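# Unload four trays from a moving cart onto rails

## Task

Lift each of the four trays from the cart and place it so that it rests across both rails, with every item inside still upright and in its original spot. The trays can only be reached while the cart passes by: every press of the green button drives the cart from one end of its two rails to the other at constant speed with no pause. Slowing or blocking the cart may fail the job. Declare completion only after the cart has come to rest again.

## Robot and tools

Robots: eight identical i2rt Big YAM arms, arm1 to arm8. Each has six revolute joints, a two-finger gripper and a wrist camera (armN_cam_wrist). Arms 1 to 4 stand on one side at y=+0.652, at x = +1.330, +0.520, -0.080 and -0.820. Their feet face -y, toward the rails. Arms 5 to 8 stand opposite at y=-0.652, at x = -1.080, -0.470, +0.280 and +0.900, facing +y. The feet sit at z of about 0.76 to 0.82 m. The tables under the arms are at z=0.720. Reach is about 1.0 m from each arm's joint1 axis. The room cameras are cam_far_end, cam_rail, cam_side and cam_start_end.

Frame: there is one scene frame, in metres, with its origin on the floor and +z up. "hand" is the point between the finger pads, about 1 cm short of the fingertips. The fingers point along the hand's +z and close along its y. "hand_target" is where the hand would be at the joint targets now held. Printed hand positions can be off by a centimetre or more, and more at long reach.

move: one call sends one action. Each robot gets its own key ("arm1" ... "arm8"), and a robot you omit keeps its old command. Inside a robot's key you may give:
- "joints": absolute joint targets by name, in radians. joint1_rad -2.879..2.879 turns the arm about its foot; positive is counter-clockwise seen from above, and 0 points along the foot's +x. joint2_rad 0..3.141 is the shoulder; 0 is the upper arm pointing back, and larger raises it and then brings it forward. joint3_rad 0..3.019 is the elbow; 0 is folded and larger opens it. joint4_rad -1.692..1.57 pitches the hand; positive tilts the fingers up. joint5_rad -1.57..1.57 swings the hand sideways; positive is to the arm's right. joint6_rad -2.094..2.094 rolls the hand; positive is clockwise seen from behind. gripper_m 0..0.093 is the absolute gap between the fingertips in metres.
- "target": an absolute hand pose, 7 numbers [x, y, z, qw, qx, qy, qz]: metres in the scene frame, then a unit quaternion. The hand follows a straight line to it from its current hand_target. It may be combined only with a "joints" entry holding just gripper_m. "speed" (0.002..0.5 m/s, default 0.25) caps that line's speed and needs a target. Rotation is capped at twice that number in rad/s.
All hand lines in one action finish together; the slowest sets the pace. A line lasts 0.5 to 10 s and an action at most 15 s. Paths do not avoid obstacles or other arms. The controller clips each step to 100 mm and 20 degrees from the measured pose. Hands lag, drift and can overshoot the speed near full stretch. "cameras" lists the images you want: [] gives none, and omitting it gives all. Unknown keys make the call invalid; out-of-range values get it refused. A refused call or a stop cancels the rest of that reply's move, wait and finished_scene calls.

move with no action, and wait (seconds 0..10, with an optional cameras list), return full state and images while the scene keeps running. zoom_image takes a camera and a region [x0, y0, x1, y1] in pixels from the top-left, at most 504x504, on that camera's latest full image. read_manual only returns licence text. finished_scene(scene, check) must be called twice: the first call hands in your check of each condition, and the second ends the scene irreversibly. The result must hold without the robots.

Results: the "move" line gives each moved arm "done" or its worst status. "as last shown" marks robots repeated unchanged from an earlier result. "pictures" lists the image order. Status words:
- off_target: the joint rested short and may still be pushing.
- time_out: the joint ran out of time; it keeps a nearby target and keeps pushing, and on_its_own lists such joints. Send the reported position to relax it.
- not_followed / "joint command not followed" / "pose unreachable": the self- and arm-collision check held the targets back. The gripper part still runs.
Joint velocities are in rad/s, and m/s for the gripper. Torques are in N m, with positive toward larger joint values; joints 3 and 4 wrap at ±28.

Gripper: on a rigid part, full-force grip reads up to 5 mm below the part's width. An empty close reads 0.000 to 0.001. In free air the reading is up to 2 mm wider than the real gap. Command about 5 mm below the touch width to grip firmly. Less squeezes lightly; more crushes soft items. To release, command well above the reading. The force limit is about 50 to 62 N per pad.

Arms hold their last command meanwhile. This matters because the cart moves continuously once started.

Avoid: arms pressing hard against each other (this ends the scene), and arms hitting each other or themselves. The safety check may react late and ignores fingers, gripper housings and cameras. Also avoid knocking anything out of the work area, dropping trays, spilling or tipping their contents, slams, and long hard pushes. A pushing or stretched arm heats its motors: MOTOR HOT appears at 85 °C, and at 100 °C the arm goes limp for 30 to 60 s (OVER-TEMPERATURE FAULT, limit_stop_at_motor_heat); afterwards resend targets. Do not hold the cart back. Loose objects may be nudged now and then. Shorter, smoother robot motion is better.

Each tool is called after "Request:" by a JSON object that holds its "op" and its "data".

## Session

Request:
{"op": "move", "data": {"cameras": ["cam_far_end", "cam_rail", "cam_side", "cam_start_end"]}}

Scene clock: 0.00 s.
Joint torques (N m): no reading
Heat: arm1: hottest joint3_rad 36 °C; arm2: hottest joint3_rad 37 °C; arm3: hottest joint3_rad 36 °C; arm4: hottest joint3_rad 31 °C; arm5: hottest joint3_rad 36 °C; arm6: hottest joint3_rad 35 °C; arm7: hottest joint3_rad 31 °C; arm8: hottest joint3_rad 32 °C.
Joint velocities: arm1=[0.005 0.005 -0.017 -0.007 -0.037 0.022 0] | arm2=[-0.015 -0.015 0.012 -0.007 -0.051 -0.051 0] | arm3=[-0.024 -0.005 -0.002 0.012 -0.051 -0.007 0] | arm4=[-0.015 -0.005 -0.012 -0.012 -0.007 0.051 0] | arm5=[-0.005 0.015 -0.007 0.002 0.007 0.051 0] | arm6=[-0.005 -0.015 0.007 -0.022 -0.007 0.022 0] | arm7=[-0.005 -0.015 -0.012 -0.017 -0.095 0.066 0] | arm8=[-0.015 -0.005 -0.017 -0.007 -0.022 -0.007 0]
arm1.joint_positions: joint1_rad=-0.472 joint2_rad=+0.468 joint3_rad=+1.326 joint4_rad=-1.446 joint5_rad=+0.137 joint6_rad=+0.483 gripper_m=+0.094
arm1.joint_status: not commanded
arm1.hand: x=+1.2302 y=+0.5225 z=+1.3059 quat_wxyz=(-0.298, -0.847, -0.230, +0.376) (m; scene frame)
arm1.hand_target: x=+1.2313 y=+0.5249 z=+1.3171 quat_wxyz=(-0.307, -0.841, -0.227, +0.384) (m; scene frame)
arm1.hand_status: not commanded
arm2.joint_positions: joint1_rad=-0.428 joint2_rad=+0.567 joint3_rad=+1.458 joint4_rad=-1.147 joint5_rad=-0.298 joint6_rad=-0.142 gripper_m=+0.094
arm2.joint_status: not commanded
arm2.hand: x=+0.4859 y=+0.4396 z=+1.4504 quat_wxyz=(-0.404, -0.561, -0.553, +0.465) (m; scene frame)
arm2.hand_target: x=+0.4878 y=+0.4444 z=+1.4638 quat_wxyz=(-0.409, -0.552, -0.549, +0.476) (m; scene frame)
arm2.hand_status: not commanded
arm3.joint_positions: joint1_rad=+0.011 joint2_rad=+0.457 joint3_rad=+1.364 joint4_rad=-1.363 joint5_rad=+0.116 joint6_rad=+0.004 gripper_m=+0.094
arm3.joint_status: not commanded
arm3.hand: x=-0.1149 y=+0.4881 z=+1.3269 quat_wxyz=(-0.339, -0.634, -0.563, +0.409) (m; scene frame)
arm3.hand_target: x=-0.1149 y=+0.4924 z=+1.3354 quat_wxyz=(-0.346, -0.630, -0.558, +0.415) (m; scene frame)
arm3.hand_status: not commanded
arm4.joint_positions: joint1_rad=+0.277 joint2_rad=+0.597 joint3_rad=+1.338 joint4_rad=-1.275 joint5_rad=+0.146 joint6_rad=-0.031 gripper_m=+0.094
arm4.joint_status: not commanded
arm4.hand: x=-0.7835 y=+0.4174 z=+1.2999 quat_wxyz=(-0.352, -0.544, -0.674, +0.356) (m; scene frame)
arm4.hand_target: x=-0.7842 y=+0.4198 z=+1.3090 quat_wxyz=(-0.359, -0.541, -0.669, +0.361) (m; scene frame)
arm4.hand_status: not commanded
arm5.joint_positions: joint1_rad=+0.144 joint2_rad=+0.491 joint3_rad=+1.387 joint4_rad=-1.163 joint5_rad=+0.168 joint6_rad=-0.305 gripper_m=+0.094
arm5.joint_status: not commanded
arm5.hand: x=-1.0874 y=-0.4568 z=+1.4120 quat_wxyz=(-0.497, +0.653, -0.450, -0.352) (m; scene frame)
arm5.hand_target: x=-1.0864 y=-0.4617 z=+1.4208 quat_wxyz=(-0.503, +0.647, -0.448, -0.358) (m; scene frame)
arm5.hand_status: not commanded
arm6.joint_positions: joint1_rad=+0.329 joint2_rad=+0.443 joint3_rad=+1.461 joint4_rad=-1.183 joint5_rad=-0.290 joint6_rad=+0.443 gripper_m=+0.094
arm6.joint_status: not commanded
arm6.hand: x=-0.5565 y=-0.5358 z=+1.4019 quat_wxyz=(-0.134, +0.575, -0.491, -0.640) (m; scene frame)
arm6.hand_target: x=-0.5547 y=-0.5403 z=+1.4134 quat_wxyz=(-0.139, +0.570, -0.484, -0.649) (m; scene frame)
arm6.hand_status: not commanded
arm7.joint_positions: joint1_rad=+0.071 joint2_rad=+0.636 joint3_rad=+1.336 joint4_rad=-1.413 joint5_rad=-0.102 joint6_rad=+0.058 gripper_m=+0.094
arm7.joint_status: not commanded
arm7.hand: x=+0.2426 y=-0.4190 z=+1.2509 quat_wxyz=(-0.236, +0.667, -0.618, -0.344) (m; scene frame)
arm7.hand_target: x=+0.2427 y=-0.4203 z=+1.2640 quat_wxyz=(-0.246, +0.662, -0.613, -0.354) (m; scene frame)
arm7.hand_status: not commanded
arm8.joint_positions: joint1_rad=+0.315 joint2_rad=+0.471 joint3_rad=+1.360 joint4_rad=-1.335 joint5_rad=-0.003 joint6_rad=+0.077 gripper_m=+0.094
arm8.joint_status: not commanded
arm8.hand: x=+0.8280 y=-0.4835 z=+1.3526 quat_wxyz=(-0.287, +0.682, -0.504, -0.445) (m; scene frame)
arm8.hand_target: x=+0.8293 y=-0.4871 z=+1.3616 quat_wxyz=(-0.292, +0.678, -0.500, -0.453) (m; scene frame)
arm8.hand_status: not commanded
pictures: cam_far_end, cam_rail, cam_side, cam_start_end

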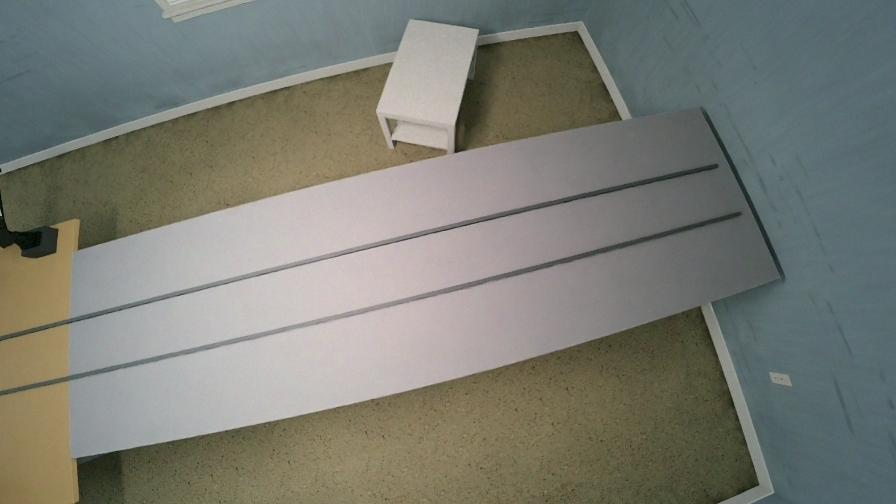

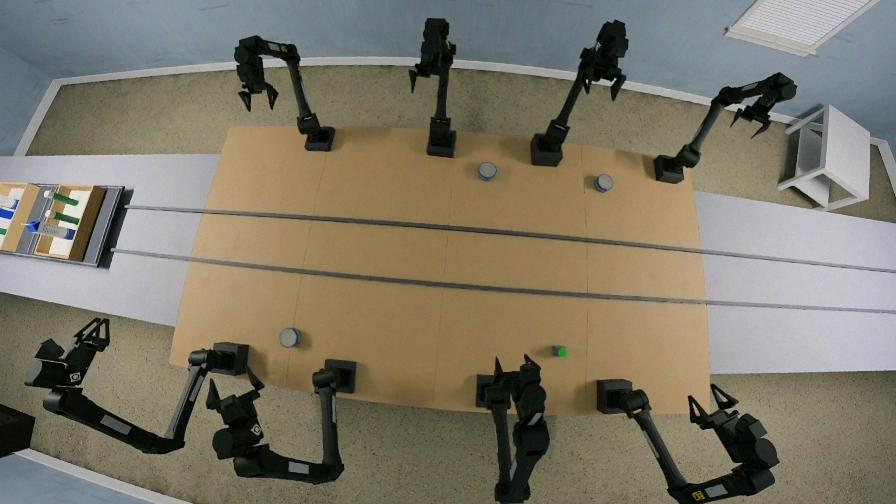

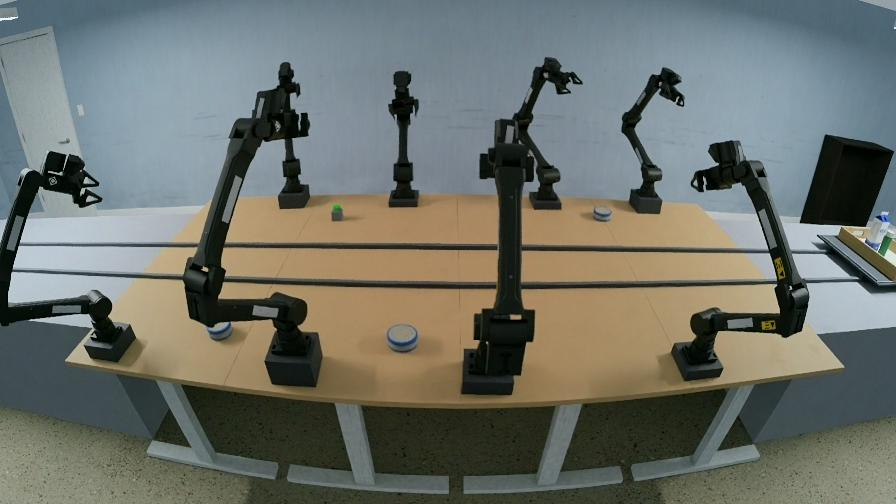

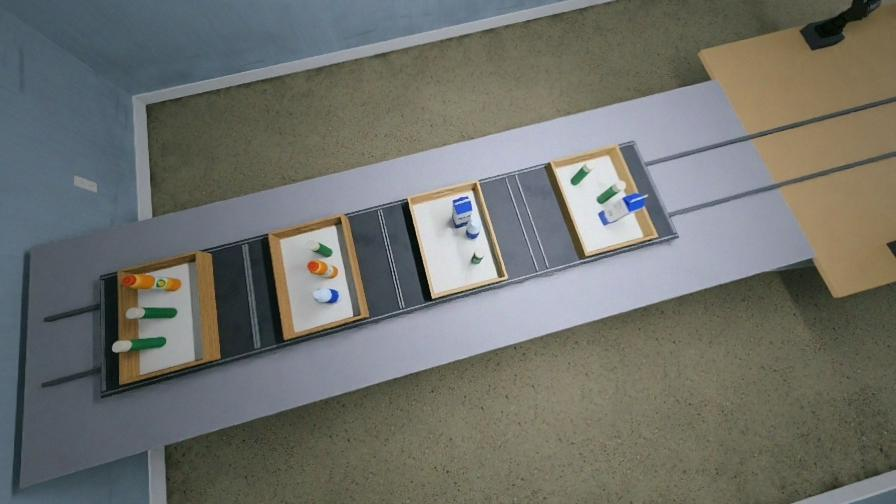

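Request:
{"op": "zoom_image", "data": {"camera": "cam_start_end", "region": [90, 180, 390, 410]}}

Request:
{"op": "zoom_image", "data": {"camera": "cam_start_end", "region": [380, 120, 700, 320]}}

Request:
{"op": "zoom_image", "data": {"camera": "cam_rail", "region": [200, 110, 720, 400]}}

Scaled by 1.680 from the camera's 896x504 image, which has a finer 1280x720 frame.

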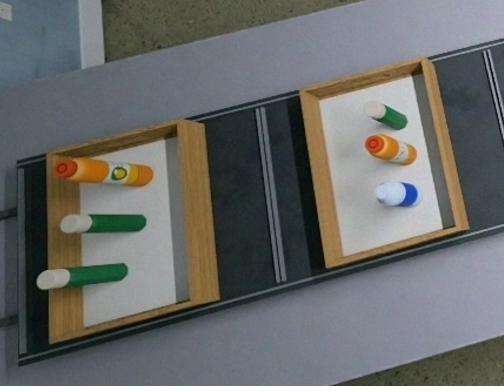

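Scaled by 1.575 from the camera's 896x504 image, which has a finer 1280x720 frame.

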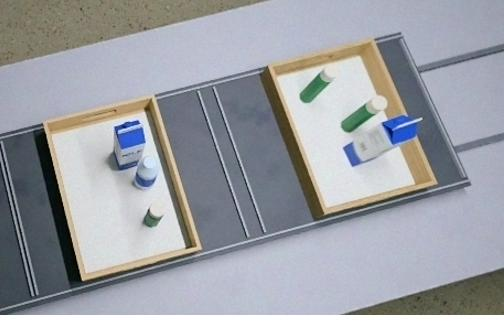

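Region (200, 110, 720, 400) is 520x290 pixels. A region can be at most 504 by 504 pixels.

Request:
{"op": "zoom_image", "data": {"camera": "cam_start_end", "region": [540, 130, 690, 270]}}

Request:
{"op": "zoom_image", "data": {"camera": "cam_start_end", "region": [395, 170, 545, 310]}}

Request:
{"op": "zoom_image", "data": {"camera": "cam_start_end", "region": [250, 205, 400, 345]}}

Request:
{"op": "zoom_image", "data": {"camera": "cam_start_end", "region": [90, 250, 240, 390]}}

Scaled by 3.360 from the camera's 896x504 image, which has a finer 1280x720 frame.

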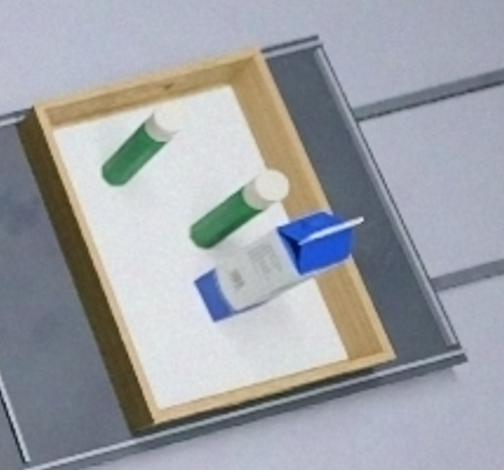

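Scaled by 3.360 from the camera's 896x504 image, which has a finer 1280x720 frame.

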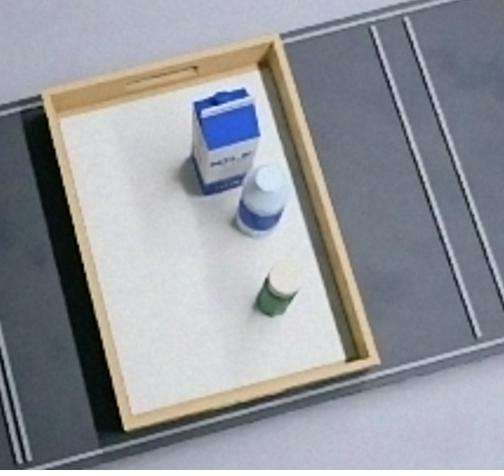

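Scaled by 3.360 from the camera's 896x504 image, which has a finer 1280x720 frame.

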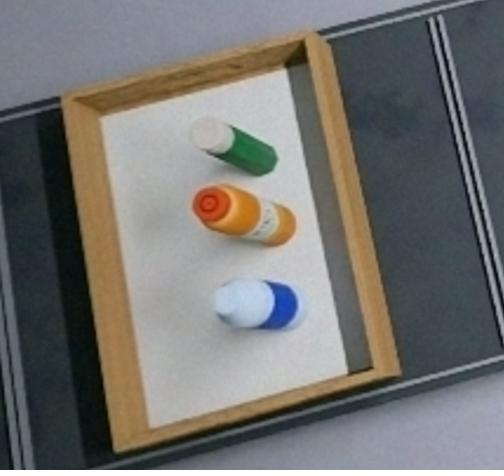

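Scaled by 3.360 from the camera's 896x504 image, which has a finer 1280x720 frame.

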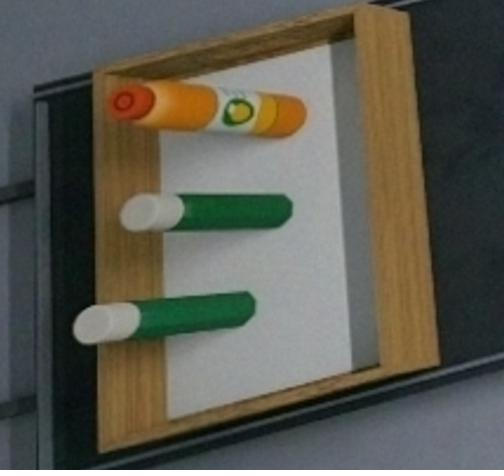

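Request:
{"op": "zoom_image", "data": {"camera": "cam_start_end", "region": [190, 245, 230, 275]}}

Request:
{"op": "zoom_image", "data": {"camera": "cam_start_end", "region": [190, 345, 230, 375]}}

Request:
{"op": "zoom_image", "data": {"camera": "cam_start_end", "region": [330, 205, 370, 235]}}

Request:
{"op": "zoom_image", "data": {"camera": "cam_start_end", "region": [345, 300, 385, 330]}}

Scaled by 12.600 from the camera's 896x504 image, which has a finer 1280x720 frame.

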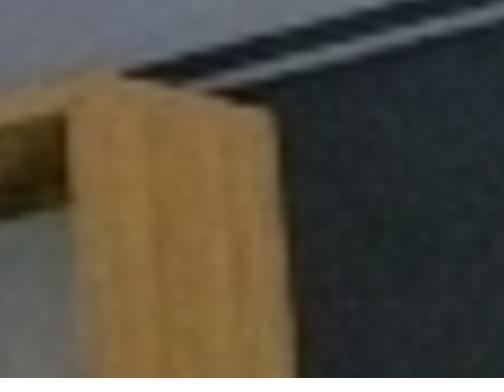

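Scaled by 12.600 from the camera's 896x504 image, which has a finer 1280x720 frame.

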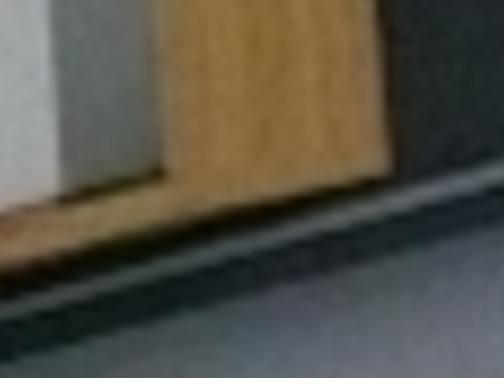

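Scaled by 12.600 from the camera's 896x504 image, which has a finer 1280x720 frame.

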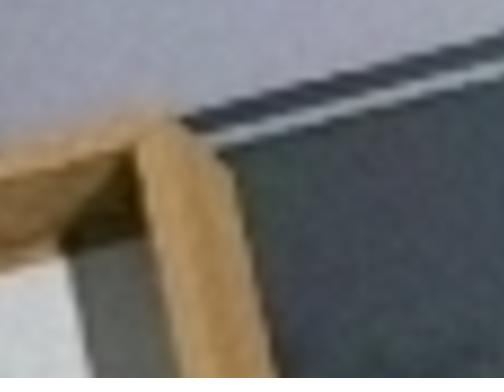

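Scaled by 12.600 from the camera's 896x504 image, which has a finer 1280x720 frame.

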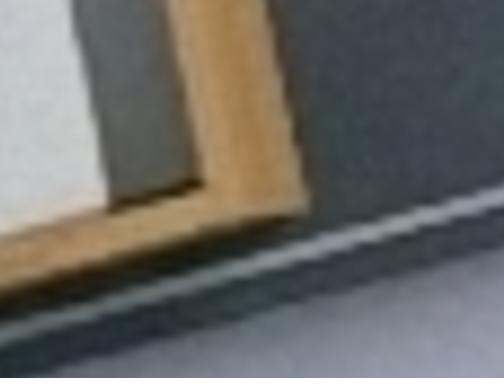

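Request:
{"op": "move", "data": {"arm1": {"joints": {"joint1_rad": -0.403, "joint2_rad": 1.553, "joint3_rad": 1.001, "joint4_rad": -1.024, "joint5_rad": 0.010, "joint6_rad": 1.169, "gripper_m": 0.057}}, "arm2": {"joints": {"joint1_rad": -0.235, "joint2_rad": 1.567, "joint3_rad": 0.947, "joint4_rad": -0.934, "joint5_rad": 0.011, "joint6_rad": 1.394, "gripper_m": 0.057}}, "arm3": {"joints": {"joint1_rad": -0.304, "joint2_rad": 1.531, "joint3_rad": 1.050, "joint4_rad": -1.087, "joint5_rad": 0.034, "joint6_rad": 1.234, "gripper_m": 0.057}}, "arm4": {"joints": {"joint1_rad": -0.206, "joint2_rad": 1.508, "joint3_rad": 1.047, "joint4_rad": -1.123, "joint5_rad": 0.015, "joint6_rad": 1.359, "gripper_m": 0.057}}, "arm5": {"joints": {"joint1_rad": -0.432, "joint2_rad": 1.683, "joint3_rad": 1.144, "joint4_rad": -1.032, "joint5_rad": -0.008, "joint6_rad": 1.188, "gripper_m": 0.057}}, "arm6": {"joints": {"joint1_rad": -0.546, "joint2_rad": 1.693, "joint3_rad": 1.279, "joint4_rad": -1.146, "joint5_rad": 0.009, "joint6_rad": 1.052, "gripper_m": 0.057}}, "arm7": {"joints": {"joint1_rad": -0.415, "joint2_rad": 1.137, "joint3_rad": 0.918, "joint4_rad": -1.352, "joint5_rad": 0, "joint6_rad": 1.155, "gripper_m": 0.057}}, "arm8": {"joints": {"joint1_rad": 0.45, "joint2_rad": 1.25, "joint3_rad": 0.95, "joint4_rad": -1.27, "joint5_rad": 0, "joint6_rad": 0.45, "gripper_m": 0.0}}, "cameras": ["cam_rail"]}}

Scene clock: 158.47 s.
Joint torques (N m): arm1=[-0.26 -12.04 6.78 0.27 -0.05 0.09] | arm2=[0.73 -9.05 11.08 0.42 0.21 0.08] | arm3=[0.03 -10.93 9.13 0.68 0.06 0.08] | arm4=[-0.03 -8 8.8 0.58 0.11 0.05] | arm5=[0.5 -11.11 7.47 0.73 0.06 0.12] | arm6=[-0.73 -19.14 10.21 0.39 0.08 0.05] | arm7=[0.15 -7.59 7.92 0.51 0.13 0.2] | arm8=[0.97 -7.88 10.86 0.53 0.19 0.05]
Heat: arm1: hottest joint3_rad 40 °C; arm2: hottest joint3_rad 44 °C; arm3: hottest joint3_rad 41 °C; arm4: hottest joint3_rad 38 °C; arm5: hottest joint3_rad 42 °C; arm6: hottest joint3_rad 40 °C; arm7: hottest joint3_rad 41 °C; arm8: hottest joint3_rad 38 °C.
move: arm1 done; arm2 done; arm3 done; arm4 done; arm5 done; arm6 done; arm7 done; arm8 done
Joint velocities: arm1=[-0.015 -0.005 0.002 0.012 -0.022 0.007 0.001] | arm2=[-0.015 0.005 -0.007 -0.002 -0.095 -0.007 0.001] | arm3=[0.005 -0.034 -0.002 -0.012 -0.022 -0.007 0] | arm4=[0.005 -0.015 0.007 -0.007 0.022 0.081 0] | arm5=[0.005 -0.005 0.007 0.012 0.022 -0.007 0] | arm6=[-0.005 -0.005 -0.007 -0.012 -0.081 0.007 0] | arm7=[-0.005 -0.015 0.022 0.027 -0.081 0.007 0] | arm8=[-0.005 -0.005 -0.012 -0.012 -0.022 0.037 -0.001]
arm1.joint_positions: joint1_rad=-0.415 joint2_rad=+1.557 joint3_rad=+1.002 joint4_rad=-1.032 joint5_rad=+0.012 joint6_rad=+1.161 gripper_m=+0.057
arm1.joint_status: all done
arm1.hand: x=+1.1619 y=+0.2845 z=+0.8565 quat_wxyz=(+0.003, -1.000, +0.006, +0.000) (m; scene frame)
arm1.hand_target: x=+1.1658 y=+0.2804 z=+0.8582 quat_wxyz=(-0.004, -1.000, +0.004, +0.002) (m; scene frame)
arm1.hand_status: not commanded
arm2.joint_positions: joint1_rad=-0.239 joint2_rad=+1.570 joint3_rad=+0.916 joint4_rad=-0.942 joint5_rad=+0.009 joint6_rad=+1.386 gripper_m=+0.057
arm2.joint_status: all done
arm2.hand: x=+0.4430 y=+0.2733 z=+0.8535 quat_wxyz=(+0.013, -1.000, +0.005, +0.000) (m; scene frame)
arm2.hand_target: x=+0.4408 y=+0.2564 z=+0.8642 quat_wxyz=(-0.008, -1.000, +0.007, +0.005) (m; scene frame)
arm2.hand_status: not commanded
arm3.joint_positions: joint1_rad=-0.302 joint2_rad=+1.520 joint3_rad=+1.057 joint4_rad=-1.099 joint5_rad=+0.035 joint6_rad=+1.224 gripper_m=+0.057
arm3.joint_status: all done
arm3.hand: x=-0.2277 y=+0.2645 z=+0.8702 quat_wxyz=(+0.000, -1.000, -0.001, +0.010) (m; scene frame)
arm3.hand_target: x=-0.2280 y=+0.2651 z=+0.8634 quat_wxyz=(+0.002, -1.000, +0.005, +0.008) (m; scene frame)
arm3.hand_status: not commanded
arm4.joint_positions: joint1_rad=-0.209 joint2_rad=+1.496 joint3_rad=+1.047 joint4_rad=-1.127 joint5_rad=+0.016 joint6_rad=+1.351 gripper_m=+0.057
arm4.joint_status: all done
arm4.hand: x=-0.9106 y=+0.2588 z=+0.8682 quat_wxyz=(+0.002, -1.000, -0.001, +0.005) (m; scene frame)
arm4.hand_target: x=-0.9097 y=+0.2577 z=+0.8639 quat_wxyz=(+0.006, -1.000, +0.002, +0.004) (m; scene frame)
arm4.hand_status: not commanded
arm5.joint_positions: joint1_rad=-0.439 joint2_rad=+1.678 joint3_rad=+1.155 joint4_rad=-1.035 joint5_rad=-0.008 joint6_rad=+1.177 gripper_m=+0.057
arm5.joint_status: all done
arm5.hand: x=-0.9020 y=-0.2238 z=+0.8718 quat_wxyz=(+0.001, -0.001, -1.000, -0.007) (m; scene frame)
arm5.hand_target: x=-0.9065 y=-0.2266 z=+0.8661 quat_wxyz=(+0.004, -0.003, -1.000, -0.002) (m; scene frame)
arm5.hand_status: not commanded
arm6.joint_positions: joint1_rad=-0.550 joint2_rad=+1.708 joint3_rad=+1.262 joint4_rad=-1.148 joint5_rad=+0.007 joint6_rad=+1.044 gripper_m=+0.057
arm6.joint_status: all done
arm6.hand: x=-0.2302 y=-0.2357 z=+0.8435 quat_wxyz=(+0.011, +0.005, -1.000, +0.010) (m; scene frame)
arm6.hand_target: x=-0.2276 y=-0.2283 z=+0.8559 quat_wxyz=(+0.002, +0.003, -1.000, -0.004) (m; scene frame)
arm6.hand_status: not commanded
arm7.joint_positions: joint1_rad=-0.418 joint2_rad=+1.148 joint3_rad=+0.904 joint4_rad=-1.357 joint5_rad=-0.002 joint6_rad=+1.144 gripper_m=+0.057
arm7.joint_status: all done
arm7.hand: x=+0.3942 y=-0.3837 z=+0.9210 quat_wxyz=(+0.007, +0.012, -1.000, +0.014) (m; scene frame)
arm7.hand_target: x=+0.3959 y=-0.3782 z=+0.9292 quat_wxyz=(+0.000, +0.008, -1.000, +0.001) (m; scene frame)
arm7.hand_status: not commanded
arm8.joint_positions: joint1_rad=+0.440 joint2_rad=+1.234 joint3_rad=+0.939 joint4_rad=-1.273 joint5_rad=-0.002 joint6_rad=+0.440 gripper_m=+0.000
arm8.joint_status: all done
arm8.hand: x=+0.7441 y=-0.3628 z=+0.9505 quat_wxyz=(-0.003, +0.725, -0.689, +0.006) (m; scene frame)
arm8.hand_target: x=+0.7389 y=-0.3599 z=+0.9495 quat_wxyz=(-0.004, +0.725, -0.689, +0.007) (m; scene frame)
arm8.hand_status: not commanded
pictures: cam_rail

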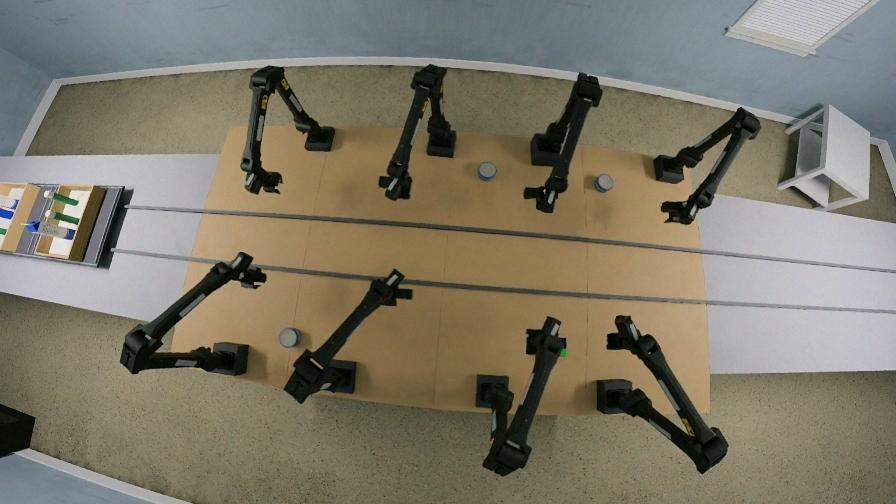

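Request:
{"op": "move", "data": {"arm1": {"target": [1.147, 0.238, 0.904, 0.029, 1, -0.001, -0.011], "speed": 0.15}, "arm2": {"target": [0.436, 0.227, 0.901, 0.028, 1, -0.002, -0.006], "speed": 0.15}, "arm3": {"target": [-0.2435, 0.2326, 0.896, 0.016, 1, -0.006, -0.012], "speed": 0.15}, "arm4": {"target": [-0.913, 0.2325, 0.895, 0.013, 1, -0.003, -0.006], "speed": 0.15}, "arm5": {"target": [-0.9024, -0.2324, 0.8964, 0.006, 0.007, 1, 0.016], "speed": 0.15}, "arm6": {"target": [-0.231, -0.237, 0.907, 0.016, -0.002, 1, 0.025], "speed": 0.15}, "arm8": {"target": [0.600, -0.445, 0.880, 0, 0.725, -0.689, 0], "speed": 0.2}, "cameras": []}}

Request:
{"op": "move", "data": {"arm8": {"target": [0.602, -0.440, 0.780, 0, 0.725, -0.689, 0], "speed": 0.09}, "cameras": []}}

Request:
{"op": "move", "data": {"arm8": {"joints": {"joint1_rad": -0.668, "joint2_rad": 1.313, "joint3_rad": 0.94, "joint4_rad": -1.198, "joint5_rad": 0, "joint6_rad": 0.902, "gripper_m": 0.057}}, "arm7": {"target": [0.440, -0.226, 0.904, 0.012, 0, 1, 0.021], "speed": 0.15}, "cameras": []}}

Request:
{"op": "move", "data": {"arm8": {"target": [1.154, -0.230, 0.900, 0.010, 0, 1, 0.020], "speed": 0.15}, "cameras": ["cam_start_end", "cam_rail"]}}

Scene clock: 186.70 s.
Joint torques (N m): arm1=[-0.15 -12.04 10.95 0.01 -0.08 0.03] | arm2=[0.97 -10.7 12.96 -0.36 0.09 -0.05] | arm3=[-0.44 -10.46 14.57 -0.13 -0.01 -0.04] | arm4=[0.44 -7.88 12.57 0.02 0.04 0.04] | arm5=[-0.21 -10.93 8.05 0.35 0.14 0.14] | arm6=[-0.5 -18.32 11.32 0.13 0.13 0.05] | arm7=[0.21 -7.65 7.94 0.53 0.13 0.19] | arm8=[0.62 -10.29 8.85 0.81 0.2 0.05]
Heat: arm1: hottest joint3_rad 40 °C; arm2: hottest joint3_rad 43 °C; arm3: hottest joint3_rad 40 °C; arm4: hottest joint3_rad 37 °C; arm5: hottest joint3_rad 41 °C; arm6: hottest joint3_rad 42 °C; arm7: hottest joint3_rad 41 °C; arm8: hottest joint3_rad 38 °C.
move: arm1 off_target; arm2 off_target; arm3 off_target; arm4 off_target; arm5 done; arm6 off_target; arm8 done
Joint velocities: arm1=[-0.005 -0.015 -0.002 0.002 0.007 -0.037 0] | arm2=[-0.005 -0.005 0.012 -0.002 -0.022 -0.007 -0.001] | arm3=[0.005 0.015 -0.022 -0.002 -0.022 -0.022 0] | arm4=[-0.005 -0.005 -0.007 0.012 0.051 0.022 0.001] | arm5=[-0.005 0.005 0.002 0.007 -0.022 -0.066 -0.001] | arm6=[-0.015 -0.005 -0.007 -0.007 0.022 0.007 0.002] | arm7=[-0.005 -0.005 -0.027 0.007 -0.022 -0.037 0] | arm8=[0.005 -0.005 -0.022 -0.007 -0.007 0.007 -0.001]
arm1.joint_positions: joint1_rad=-0.415 joint2_rad=+1.567 joint3_rad=+1.107 joint4_rad=-1.098 joint5_rad=+0.008 joint6_rad=+1.161 gripper_m=+0.057
arm1.joint_status: not commanded
arm1.hand: x=+1.1506 y=+0.2586 z=+0.8880 quat_wxyz=(-0.012, -1.000, +0.006, +0.005) (m; scene frame)
arm1.hand_target: x=+1.1469 y=+0.2381 z=+0.9032 quat_wxyz=(-0.029, -1.000, +0.001, +0.011) (m; scene frame)
arm1.hand_status: off_target (0.026 m and 2.2 deg from the pose sent, 0.068 m and 3.9 deg at the start)
arm2.joint_positions: joint1_rad=-0.239 joint2_rad=+1.570 joint3_rad=+0.998 joint4_rad=-0.994 joint5_rad=+0.006 joint6_rad=+1.386 gripper_m=+0.057
arm2.joint_status: not commanded
arm2.hand: x=+0.4384 y=+0.2482 z=+0.8791 quat_wxyz=(-0.002, -1.000, +0.005, +0.002) (m; scene frame)
arm2.hand_target: x=+0.4358 y=+0.2287 z=+0.9013 quat_wxyz=(-0.028, -1.000, +0.001, +0.006) (m; scene frame)
arm2.hand_status: off_target (0.031 m and 3.0 deg from the pose sent, 0.067 m and 4.7 deg at the start)
arm3.joint_positions: joint1_rad=-0.304 joint2_rad=+1.529 joint3_rad=+1.126 joint4_rad=-1.136 joint5_rad=+0.033 joint6_rad=+1.225 gripper_m=+0.057
arm3.joint_status: not commanded
arm3.hand: x=-0.2350 y=+0.2472 z=+0.8907 quat_wxyz=(-0.012, -1.000, +0.001, +0.012) (m; scene frame)
arm3.hand_target: x=-0.2436 y=+0.2338 z=+0.8965 quat_wxyz=(-0.016, -1.000, +0.006, +0.013) (m; scene frame)
arm3.hand_status: off_target (0.018 m and 0.8 deg from the pose sent, 0.044 m and 2.0 deg at the start)
arm4.joint_positions: joint1_rad=-0.209 joint2_rad=+1.496 joint3_rad=+1.100 joint4_rad=-1.167 joint5_rad=+0.015 joint6_rad=+1.357 gripper_m=+0.057
arm4.joint_status: not commanded
arm4.hand: x=-0.9130 y=+0.2473 z=+0.8870 quat_wxyz=(-0.005, -1.000, +0.002, +0.006) (m; scene frame)
arm4.hand_target: x=-0.9132 y=+0.2328 z=+0.8951 quat_wxyz=(-0.013, -1.000, +0.003, +0.006) (m; scene frame)
arm4.hand_status: off_target (0.017 m and 1.0 deg from the pose sent, 0.038 m and 1.8 deg at the start)
arm5.joint_positions: joint1_rad=-0.439 joint2_rad=+1.621 joint3_rad=+1.155 joint4_rad=-1.061 joint5_rad=-0.004 joint6_rad=+1.177 gripper_m=+0.057
arm5.joint_status: not commanded
arm5.hand: x=-0.9025 y=-0.2272 z=+0.8968 quat_wxyz=(-0.007, -0.001, -1.000, -0.021) (m; scene frame)
arm5.hand_target: x=-0.9025 y=-0.2324 z=+0.8962 quat_wxyz=(-0.006, -0.007, -1.000, -0.016) (m; scene frame)
arm5.hand_status: done (0.005 m and 0.9 deg from the pose sent, 0.026 m and 1.5 deg at the start)
arm6.joint_positions: joint1_rad=-0.550 joint2_rad=+1.608 joint3_rad=+1.262 joint4_rad=-1.197 joint5_rad=+0.015 joint6_rad=+1.048 gripper_m=+0.057
arm6.joint_status: not commanded
arm6.hand: x=-0.2332 y=-0.2452 z=+0.8888 quat_wxyz=(-0.005, +0.003, -1.000, -0.010) (m; scene frame)
arm6.hand_target: x=-0.2315 y=-0.2379 z=+0.9062 quat_wxyz=(-0.016, +0.002, -1.000, -0.025) (m; scene frame)
arm6.hand_status: off_target (0.020 m and 2.1 deg from the pose sent, 0.064 m and 5.0 deg at the start)
arm7.joint_positions: joint1_rad=-0.418 joint2_rad=+1.148 joint3_rad=+0.904 joint4_rad=-1.357 joint5_rad=-0.002 joint6_rad=+1.144 gripper_m=+0.057
arm7.joint_status: not commanded
arm7.hand: x=+0.3942 y=-0.3837 z=+0.9210 quat_wxyz=(+0.007, +0.012, -1.000, +0.014) (m; scene frame)
arm7.hand_target: x=+0.3959 y=-0.3782 z=+0.9292 quat_wxyz=(+0.000, +0.008, -1.000, +0.001) (m; scene frame)
arm7.hand_status: not commanded
arm8.joint_positions: joint1_rad=+0.913 joint2_rad=+1.383 joint3_rad=+0.893 joint4_rad=-1.063 joint5_rad=+0.008 joint6_rad=+0.905 gripper_m=+0.000
arm8.joint_status: not commanded
arm8.hand: x=+0.6048 y=-0.4447 z=+0.8852 quat_wxyz=(-0.006, +0.727, -0.687, -0.003) (m; scene frame)
arm8.hand_target: x=+0.6036 y=-0.4453 z=+0.8799 quat_wxyz=(-0.008, +0.725, -0.689, +0.000) (m; scene frame)
arm8.hand_status: done (0.007 m and 0.9 deg from the pose sent, 0.180 m and 0.7 deg at the start)
pictures: none
No camera images: "cameras" was empty.

Scene clock: 188.33 s.
Joint torques (N m): arm1=[-0.32 -11.28 10.85 -0.13 -0.07 -0.05] | arm2=[1.03 -10.34 12.96 -0.31 0.01 -0.05] | arm3=[-0.5 -10.46 14.57 -0.12 0 -0.04] | arm4=[0.5 -7.59 12.59 0.09 0.03 0.05] | arm5=[-0.32 -11.11 7.91 0.27 0.18 0.11] | arm6=[-0.5 -18.37 11.32 0.13 0.14 0.05] | arm7=[0.21 -7.59 7.92 0.55 0.12 0.2] | arm8=[-0.56 -10.81 6.52 1.25 0.06 -0.1]
Heat: arm1: hottest joint3_rad 41 °C; arm2: hottest joint3_rad 43 °C; arm3: hottest joint3_rad 40 °C; arm4: hottest joint3_rad 37 °C; arm5: hottest joint3_rad 41 °C; arm6: hottest joint3_rad 43 °C; arm7: hottest joint3_rad 41 °C; arm8: hottest joint3_rad 37 °C.
move: arm8 off_target
Joint velocities: arm1=[-0.005 -0.005 -0.002 -0.002 -0.007 -0.066 -0.001] | arm2=[0.005 -0.005 -0.002 -0.012 -0.007 0.007 0] | arm3=[-0.005 -0.015 0.012 -0.007 -0.037 0.007 0] | arm4=[-0.005 -0.015 0.012 -0.027 -0.11 0.051 0] | arm5=[-0.015 0.005 -0.032 0.007 -0.022 -0.022 -0.001] | arm6=[-0.005 -0.005 -0.002 0.012 0.081 -0.007 -0.001] | arm7=[0.015 0.005 -0.022 0.007 -0.037 0.007 0] | arm8=[-0.005 0.005 -0.012 -0.007 0.007 -0.022 0]
arm1.joint_positions: joint1_rad=-0.415 joint2_rad=+1.567 joint3_rad=+1.107 joint4_rad=-1.098 joint5_rad=+0.008 joint6_rad=+1.161 gripper_m=+0.057
arm1.joint_status: not commanded
arm1.hand: x=+1.1506 y=+0.2586 z=+0.8880 quat_wxyz=(-0.012, -1.000, +0.006, +0.005) (m; scene frame)
arm1.hand_target: x=+1.1470 y=+0.2381 z=+0.9032 quat_wxyz=(-0.029, -1.000, +0.001, +0.011) (m; scene frame)
arm1.hand_status: not commanded
arm2.joint_positions: joint1_rad=-0.239 joint2_rad=+1.570 joint3_rad=+0.998 joint4_rad=-0.994 joint5_rad=+0.006 joint6_rad=+1.386 gripper_m=+0.057
arm2.joint_status: not commanded
arm2.hand: x=+0.4384 y=+0.2482 z=+0.8791 quat_wxyz=(-0.002, -1.000, +0.005, +0.002) (m; scene frame)
arm2.hand_target: x=+0.4358 y=+0.2287 z=+0.9013 quat_wxyz=(-0.028, -1.000, +0.001, +0.006) (m; scene frame)
arm2.hand_status: not commanded
arm3.joint_positions: joint1_rad=-0.304 joint2_rad=+1.529 joint3_rad=+1.126 joint4_rad=-1.136 joint5_rad=+0.033 joint6_rad=+1.225 gripper_m=+0.057
arm3.joint_status: not commanded
arm3.hand: x=-0.2350 y=+0.2472 z=+0.8907 quat_wxyz=(-0.012, -1.000, +0.001, +0.012) (m; scene frame)
arm3.hand_target: x=-0.2436 y=+0.2338 z=+0.8965 quat_wxyz=(-0.016, -1.000, +0.006, +0.013) (m; scene frame)
arm3.hand_status: not commanded
arm4.joint_positions: joint1_rad=-0.209 joint2_rad=+1.496 joint3_rad=+1.100 joint4_rad=-1.167 joint5_rad=+0.015 joint6_rad=+1.357 gripper_m=+0.057
arm4.joint_status: not commanded
arm4.hand: x=-0.9130 y=+0.2473 z=+0.8870 quat_wxyz=(-0.005, -1.000, +0.002, +0.006) (m; scene frame)
arm4.hand_target: x=-0.9132 y=+0.2328 z=+0.8951 quat_wxyz=(-0.013, -1.000, +0.003, +0.006) (m; scene frame)
arm4.hand_status: not commanded
arm5.joint_positions: joint1_rad=-0.439 joint2_rad=+1.621 joint3_rad=+1.155 joint4_rad=-1.061 joint5_rad=-0.004 joint6_rad=+1.177 gripper_m=+0.057
arm5.joint_status: not commanded
arm5.hand: x=-0.9025 y=-0.2272 z=+0.8968 quat_wxyz=(-0.007, -0.001, -1.000, -0.021) (m; scene frame)
arm5.hand_target: x=-0.9025 y=-0.2324 z=+0.8962 quat_wxyz=(-0.006, -0.007, -1.000, -0.016) (m; scene frame)
arm5.hand_status: not commanded
arm6.joint_positions: joint1_rad=-0.550 joint2_rad=+1.608 joint3_rad=+1.262 joint4_rad=-1.197 joint5_rad=+0.015 joint6_rad=+1.048 gripper_m=+0.057
arm6.joint_status: not commanded
arm6.hand: x=-0.2332 y=-0.2452 z=+0.8888 quat_wxyz=(-0.005, +0.003, -1.000, -0.010) (m; scene frame)
arm6.hand_target: x=-0.2315 y=-0.2379 z=+0.9062 quat_wxyz=(-0.016, +0.002, -1.000, -0.025) (m; scene frame)
arm6.hand_status: not commanded
arm7: as last shown
arm8.joint_positions: joint1_rad=+0.913 joint2_rad=+1.558 joint3_rad=+0.789 joint4_rad=-0.768 joint5_rad=-0.003 joint6_rad=+0.905 gripper_m=+0.000
arm8.joint_status: not commanded
arm8.hand: x=+0.5984 y=-0.4421 z=+0.7938 quat_wxyz=(+0.000, +0.727, -0.687, -0.009) (m; scene frame)
arm8.hand_target: x=+0.6044 y=-0.4420 z=+0.7813 quat_wxyz=(+0.000, +0.725, -0.689, +0.000) (m; scene frame)
arm8.hand_status: off_target (0.014 m and 1.1 deg from the pose sent, 0.105 m and 0.9 deg at the start)
pictures: none
No camera images: "cameras" was empty.

Scene clock: 191.00 s.
Joint torques (N m): arm1=[-0.32 -11.28 10.93 -0.21 0.02 -0.04] | arm2=[0.73 -10.81 13.01 -0.28 0.04 -0.03] | arm3=[-0.5 -10.52 14.57 -0.12 0 -0.04] | arm4=[0.44 -8 12.56 0.06 0.03 0.05] | arm5=[-0.21 -10.93 7.95 0.21 0.14 0.05] | arm6=[-0.5 -18.37 11.32 0.13 0.13 0.04] | arm7=[0.56 -11.99 10.76 0.84 0.19 0.19] | arm8=[0.91 -11.28 13.09 -0.02 0.13 -0.09]
Heat: arm1: hottest joint3_rad 41 °C; arm2: hottest joint3_rad 43 °C; arm3: hottest joint3_rad 40 °C; arm4: hottest joint3_rad 37 °C; arm5: hottest joint3_rad 41 °C; arm6: hottest joint3_rad 43 °C; arm7: hottest joint3_rad 41 °C; arm8: hottest joint3_rad 38 °C.
move: arm7 off_target; arm8 done
Joint velocities: arm1=[-0.015 -0.005 -0.017 0.017 0.007 0.007 -0.001] | arm2=[-0.005 -0.015 -0.007 0.012 -0.066 -0.037 -0.001] | arm3=[-0.024 -0.005 -0.002 0.012 0.051 0.022 0] | arm4=[-0.005 -0.005 -0.007 0.012 0.022 0.007 0] | arm5=[-0.005 0.005 0.017 -0.012 -0.022 0.007 0] | arm6=[0.005 0.005 -0.017 -0.017 0.007 -0.051 -0.001] | arm7=[-0.015 -0.015 0.012 0.002 -0.066 0.051 0.001] | arm8=[-0.015 -0.015 -0.002 -0.017 0.051 -0.037 0]
arm1, arm2, arm3, arm4, arm5, arm6: as last shown
arm7.joint_positions: joint1_rad=-0.377 joint2_rad=+1.529 joint3_rad=+1.175 joint4_rad=-1.230 joint5_rad=+0.002 joint6_rad=+1.208 gripper_m=+0.057
arm7.joint_status: not commanded
arm7.hand: x=+0.4322 y=-0.2507 z=+0.8889 quat_wxyz=(+0.001, +0.001, -1.000, +0.007) (m; scene frame)
arm7.hand_target: x=+0.4376 y=-0.2270 z=+0.9072 quat_wxyz=(-0.011, +0.000, -1.000, -0.022) (m; scene frame)
arm7.hand_status: off_target (0.030 m and 3.5 deg from the pose sent, 0.165 m and 4.8 deg at the start)
arm8.joint_positions: joint1_rad=-0.677 joint2_rad=+1.325 joint3_rad=+0.897 joint4_rad=-1.190 joint5_rad=+0.001 joint6_rad=+0.905 gripper_m=+0.057
arm8.joint_status: all done
arm8.hand: x=+1.0934 y=-0.3835 z=+0.9127 quat_wxyz=(+0.006, +0.019, -1.000, +0.021) (m; scene frame)
arm8.hand_target: x=+1.0993 y=-0.3692 z=+0.9315 quat_wxyz=(-0.008, +0.025, -1.000, +0.003) (m; scene frame)
arm8.hand_status: not commanded
pictures: none
led back after a hold (arm8 arm): the arm was led back toward your command in small steps, so it may still be short of it.
pose unreachable (arm7 arm): on one or more control steps of this call this arm could not follow its commanded pose, so it was not sent that pose on those steps. It may still have moved: this result reports where it is.
cause: moving toward the commanded pose would bring a part of the arm too close to another arm (this arm's wrist camera and the arm8 arm's wrist (the part past joint 4), at the place that arm was heading or pushing toward when its own hold began).
joint command not followed: on one or more control steps a check withheld the commanded joint targets of the arm8 arm, and it was not sent them on those steps.
cause: the commanded joint targets, or the way to them, would bring a part of the robot too close to another arm (this arm's wrist (the part past joint 4) and the arm7 arm's wrist camera, along the way the arms are being sent, or toward where that arm still pushes).
No camera images: "cameras" was empty.

Scene clock: 192.60 s.
Joint torques (N m): arm1=[0.5 -11.4 11.03 -0.16 -0.05 -0.06] | arm2=[0.85 -10.34 13.04 -0.24 0.04 -0.05] | arm3=[-0.44 -10.46 14.57 -0.13 0 -0.04] | arm4=[0.21 -7.65 12.56 0.08 0.03 0.02] | arm5=[-0.5 -10.99 7.88 0.42 0.14 0.07] | arm6=[-0.56 -18.37 11.33 0.12 0.13 0.05] | arm7=[0.62 -12.1 10.76 0.81 0.19 0.2] | arm8=[1.03 -15.33 13.65 0.62 0.06 0.09]
Heat: arm1: hottest joint3_rad 41 °C; arm2: hottest joint3_rad 43 °C; arm3: hottest joint3_rad 41 °C; arm4: hottest joint3_rad 37 °C; arm5: hottest joint3_rad 41 °C; arm6: hottest joint3_rad 43 °C; arm7: hottest joint3_rad 41 °C; arm8: hottest joint3_rad 38 °C.
move: arm8 off_target
Joint velocities: arm1=[0.005 -0.015 0.002 -0.007 -0.051 -0.037 -0.001] | arm2=[-0.005 -0.015 0.017 -0.002 0.066 -0.081 0] | arm3=[-0.005 -0.005 0.007 0.017 0.022 0.022 0.001] | arm4=[-0.005 0.005 0.017 0.012 0.051 0.022 -0.001] | arm5=[0.005 -0.015 0.022 0.002 0.007 -0.051 0] | arm6=[-0.005 0.005 0.002 -0.012 -0.051 -0.095 0] | arm7=[-0.015 -0.015 0.017 0.007 0.007 0.022 0.001] | arm8=[-0.005 -0.005 -0.012 0.002 0.051 0.081 0]
arm1, arm2, arm3, arm4, arm5, arm6: as last shown
arm7.joint_positions: joint1_rad=-0.377 joint2_rad=+1.529 joint3_rad=+1.175 joint4_rad=-1.230 joint5_rad=+0.002 joint6_rad=+1.208 gripper_m=+0.057
arm7.joint_status: not commanded
arm7.hand: x=+0.4322 y=-0.2507 z=+0.8889 quat_wxyz=(+0.001, +0.001, -1.000, +0.007) (m; scene frame)
arm7.hand_target: x=+0.4376 y=-0.2270 z=+0.9072 quat_wxyz=(-0.011, +0.000, -1.000, -0.022) (m; scene frame)
arm7.hand_status: not commanded
arm8.joint_positions: joint1_rad=-0.614 joint2_rad=+1.670 joint3_rad=+1.214 joint4_rad=-1.108 joint5_rad=-0.015 joint6_rad=+1.012 gripper_m=+0.057
arm8.joint_status: not commanded
arm8.hand: x=+1.1488 y=-0.2519 z=+0.8893 quat_wxyz=(-0.003, -0.002, -1.000, -0.005) (m; scene frame)
arm8.hand_target: x=+1.1527 y=-0.2308 z=+0.8972 quat_wxyz=(-0.011, +0.000, -1.000, -0.020) (m; scene frame)
arm8.hand_status: off_target (0.025 m and 2.0 deg from the pose sent, 0.165 m and 5.5 deg at the start)
pictures: cam_rail, cam_start_end

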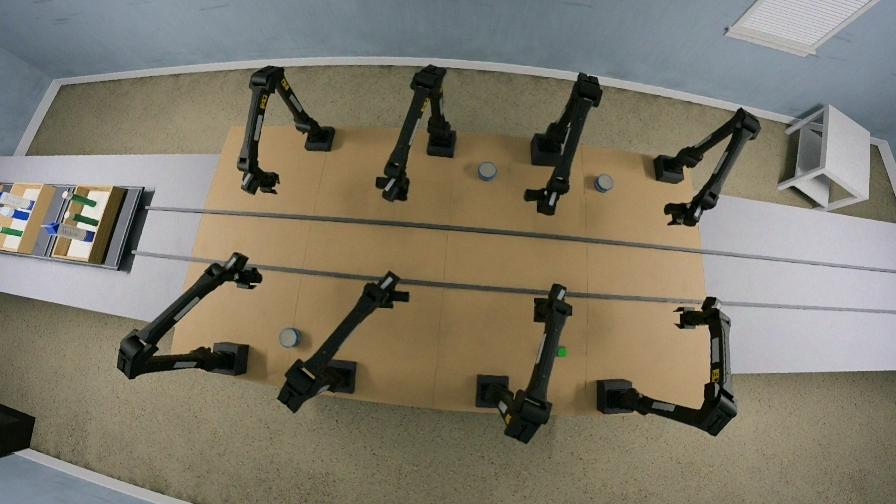

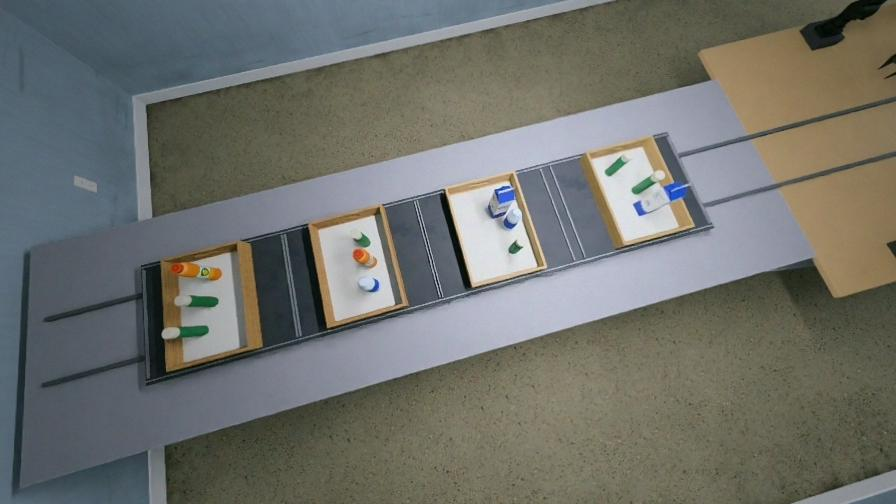

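Request:
{"op": "wait", "data": {"seconds": 10, "cameras": ["cam_rail"]}}

Scene clock: 208.73 s.
Joint torques (N m): arm1=[-0.26 -12.04 10.99 -0.43 -0.05 -0.01] | arm2=[0.62 -10.58 12.92 -0.24 0.02 -0.07] | arm3=[-0.5 -10.46 14.57 -0.12 0 -0.04] | arm4=[0.62 -7.65 12.56 0.09 0.03 0.05] | arm5=[0.21 -10.64 8.01 0.34 0.13 0.09] | arm6=[-0.56 -18.32 11.32 0.12 0.13 0.05] | arm7=[0.56 -12.04 10.74 0.8 0.19 0.19] | arm8=[1.03 -15.5 13.42 0.65 0.07 0.03]
Heat: arm1: hottest joint3_rad 43 °C; arm2: hottest joint3_rad 45 °C; arm3: hottest joint3_rad 41 °C; arm4: hottest joint3_rad 37 °C; arm5: hottest joint3_rad 41 °C; arm6: hottest joint3_rad 44 °C; arm7: hottest joint3_rad 40 °C; arm8: hottest joint3_rad 40 °C.
Joint velocities: arm1=[-0.034 -0.005 0.007 -0.002 0.037 -0.022 0] | arm2=[-0.005 -0.005 -0.012 -0.017 -0.022 0.007 0.001] | arm3=[-0.005 0.005 -0.012 0.017 -0.037 -0.022 -0.001] | arm4=[-0.005 -0.005 -0.012 -0.002 -0.066 -0.037 0] | arm5=[-0.005 -0.005 0.002 -0.002 -0.007 -0.051 -0.001] | arm6=[-0.005 -0.005 -0.012 -0.002 0.007 -0.007 -0.001] | arm7=[0.015 0.005 0.012 -0.007 -0.007 0.066 0] | arm8=[-0.005 -0.015 -0.007 0.007 -0.051 -0.037 -0.001]
arm1.joint_positions: joint1_rad=-0.415 joint2_rad=+1.567 joint3_rad=+1.107 joint4_rad=-1.098 joint5_rad=+0.008 joint6_rad=+1.161 gripper_m=+0.057
arm1.joint_status: not commanded
arm1.hand: x=+1.1506 y=+0.2586 z=+0.8880 quat_wxyz=(-0.012, -1.000, +0.006, +0.005) (m; scene frame)
arm1.hand_target: x=+1.1470 y=+0.2381 z=+0.9032 quat_wxyz=(-0.029, -1.000, +0.001, +0.011) (m; scene frame)
arm1.hand_status: not commanded
arm2.joint_positions: joint1_rad=-0.239 joint2_rad=+1.570 joint3_rad=+0.998 joint4_rad=-0.994 joint5_rad=+0.006 joint6_rad=+1.386 gripper_m=+0.057
arm2.joint_status: not commanded
arm2.hand: x=+0.4384 y=+0.2482 z=+0.8791 quat_wxyz=(-0.002, -1.000, +0.005, +0.002) (m; scene frame)
arm2.hand_target: x=+0.4358 y=+0.2287 z=+0.9013 quat_wxyz=(-0.028, -1.000, +0.001, +0.006) (m; scene frame)
arm2.hand_status: not commanded
arm3.joint_positions: joint1_rad=-0.304 joint2_rad=+1.529 joint3_rad=+1.126 joint4_rad=-1.136 joint5_rad=+0.033 joint6_rad=+1.225 gripper_m=+0.057
arm3.joint_status: not commanded
arm3.hand: x=-0.2350 y=+0.2472 z=+0.8907 quat_wxyz=(-0.012, -1.000, +0.001, +0.012) (m; scene frame)
arm3.hand_target: x=-0.2436 y=+0.2338 z=+0.8965 quat_wxyz=(-0.016, -1.000, +0.006, +0.013) (m; scene frame)
arm3.hand_status: not commanded
arm4.joint_positions: joint1_rad=-0.209 joint2_rad=+1.496 joint3_rad=+1.100 joint4_rad=-1.167 joint5_rad=+0.014 joint6_rad=+1.357 gripper_m=+0.057
arm4.joint_status: not commanded
arm4.hand: x=-0.9129 y=+0.2473 z=+0.8870 quat_wxyz=(-0.005, -1.000, +0.002, +0.006) (m; scene frame)
arm4.hand_target: x=-0.9132 y=+0.2328 z=+0.8951 quat_wxyz=(-0.013, -1.000, +0.003, +0.006) (m; scene frame)
arm4.hand_status: not commanded
arm5.joint_positions: joint1_rad=-0.439 joint2_rad=+1.621 joint3_rad=+1.155 joint4_rad=-1.061 joint5_rad=-0.004 joint6_rad=+1.177 gripper_m=+0.057
arm5.joint_status: not commanded
arm5.hand: x=-0.9025 y=-0.2272 z=+0.8968 quat_wxyz=(-0.007, -0.001, -1.000, -0.021) (m; scene frame)
arm5.hand_target: x=-0.9025 y=-0.2324 z=+0.8962 quat_wxyz=(-0.006, -0.007, -1.000, -0.016) (m; scene frame)
arm5.hand_status: not commanded
arm6.joint_positions: joint1_rad=-0.550 joint2_rad=+1.608 joint3_rad=+1.262 joint4_rad=-1.197 joint5_rad=+0.015 joint6_rad=+1.048 gripper_m=+0.057
arm6.joint_status: not commanded
arm6.hand: x=-0.2332 y=-0.2452 z=+0.8888 quat_wxyz=(-0.005, +0.003, -1.000, -0.010) (m; scene frame)
arm6.hand_target: x=-0.2315 y=-0.2379 z=+0.9062 quat_wxyz=(-0.016, +0.002, -1.000, -0.025) (m; scene frame)
arm6.hand_status: not commanded
arm7.joint_positions: joint1_rad=-0.377 joint2_rad=+1.529 joint3_rad=+1.175 joint4_rad=-1.230 joint5_rad=+0.002 joint6_rad=+1.208 gripper_m=+0.057
arm7.joint_status: not commanded
arm7.hand: x=+0.4322 y=-0.2507 z=+0.8889 quat_wxyz=(+0.001, +0.001, -1.000, +0.007) (m; scene frame)
arm7.hand_target: x=+0.4376 y=-0.2270 z=+0.9072 quat_wxyz=(-0.011, +0.000, -1.000, -0.022) (m; scene frame)
arm7.hand_status: not commanded
arm8.joint_positions: joint1_rad=-0.614 joint2_rad=+1.670 joint3_rad=+1.214 joint4_rad=-1.108 joint5_rad=-0.015 joint6_rad=+1.013 gripper_m=+0.057
arm8.joint_status: not commanded
arm8.hand: x=+1.1488 y=-0.2519 z=+0.8893 quat_wxyz=(-0.003, -0.003, -1.000, -0.005) (m; scene frame)
arm8.hand_target: x=+1.1527 y=-0.2308 z=+0.8972 quat_wxyz=(-0.011, +0.000, -1.000, -0.020) (m; scene frame)
arm8.hand_status: off_target (0.025 m and 2.0 deg from the pose sent, 0.165 m and 5.5 deg at the start)
wait: 10.00 s; at rest from the start
pictures: cam_rail

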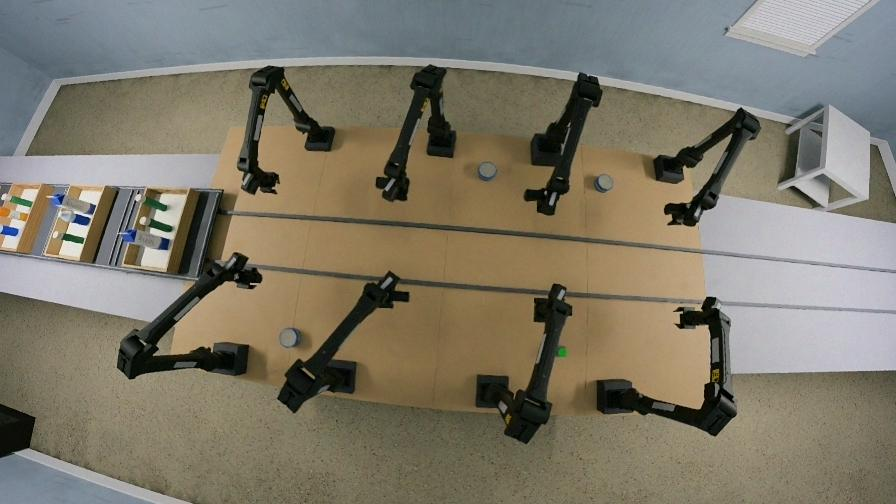

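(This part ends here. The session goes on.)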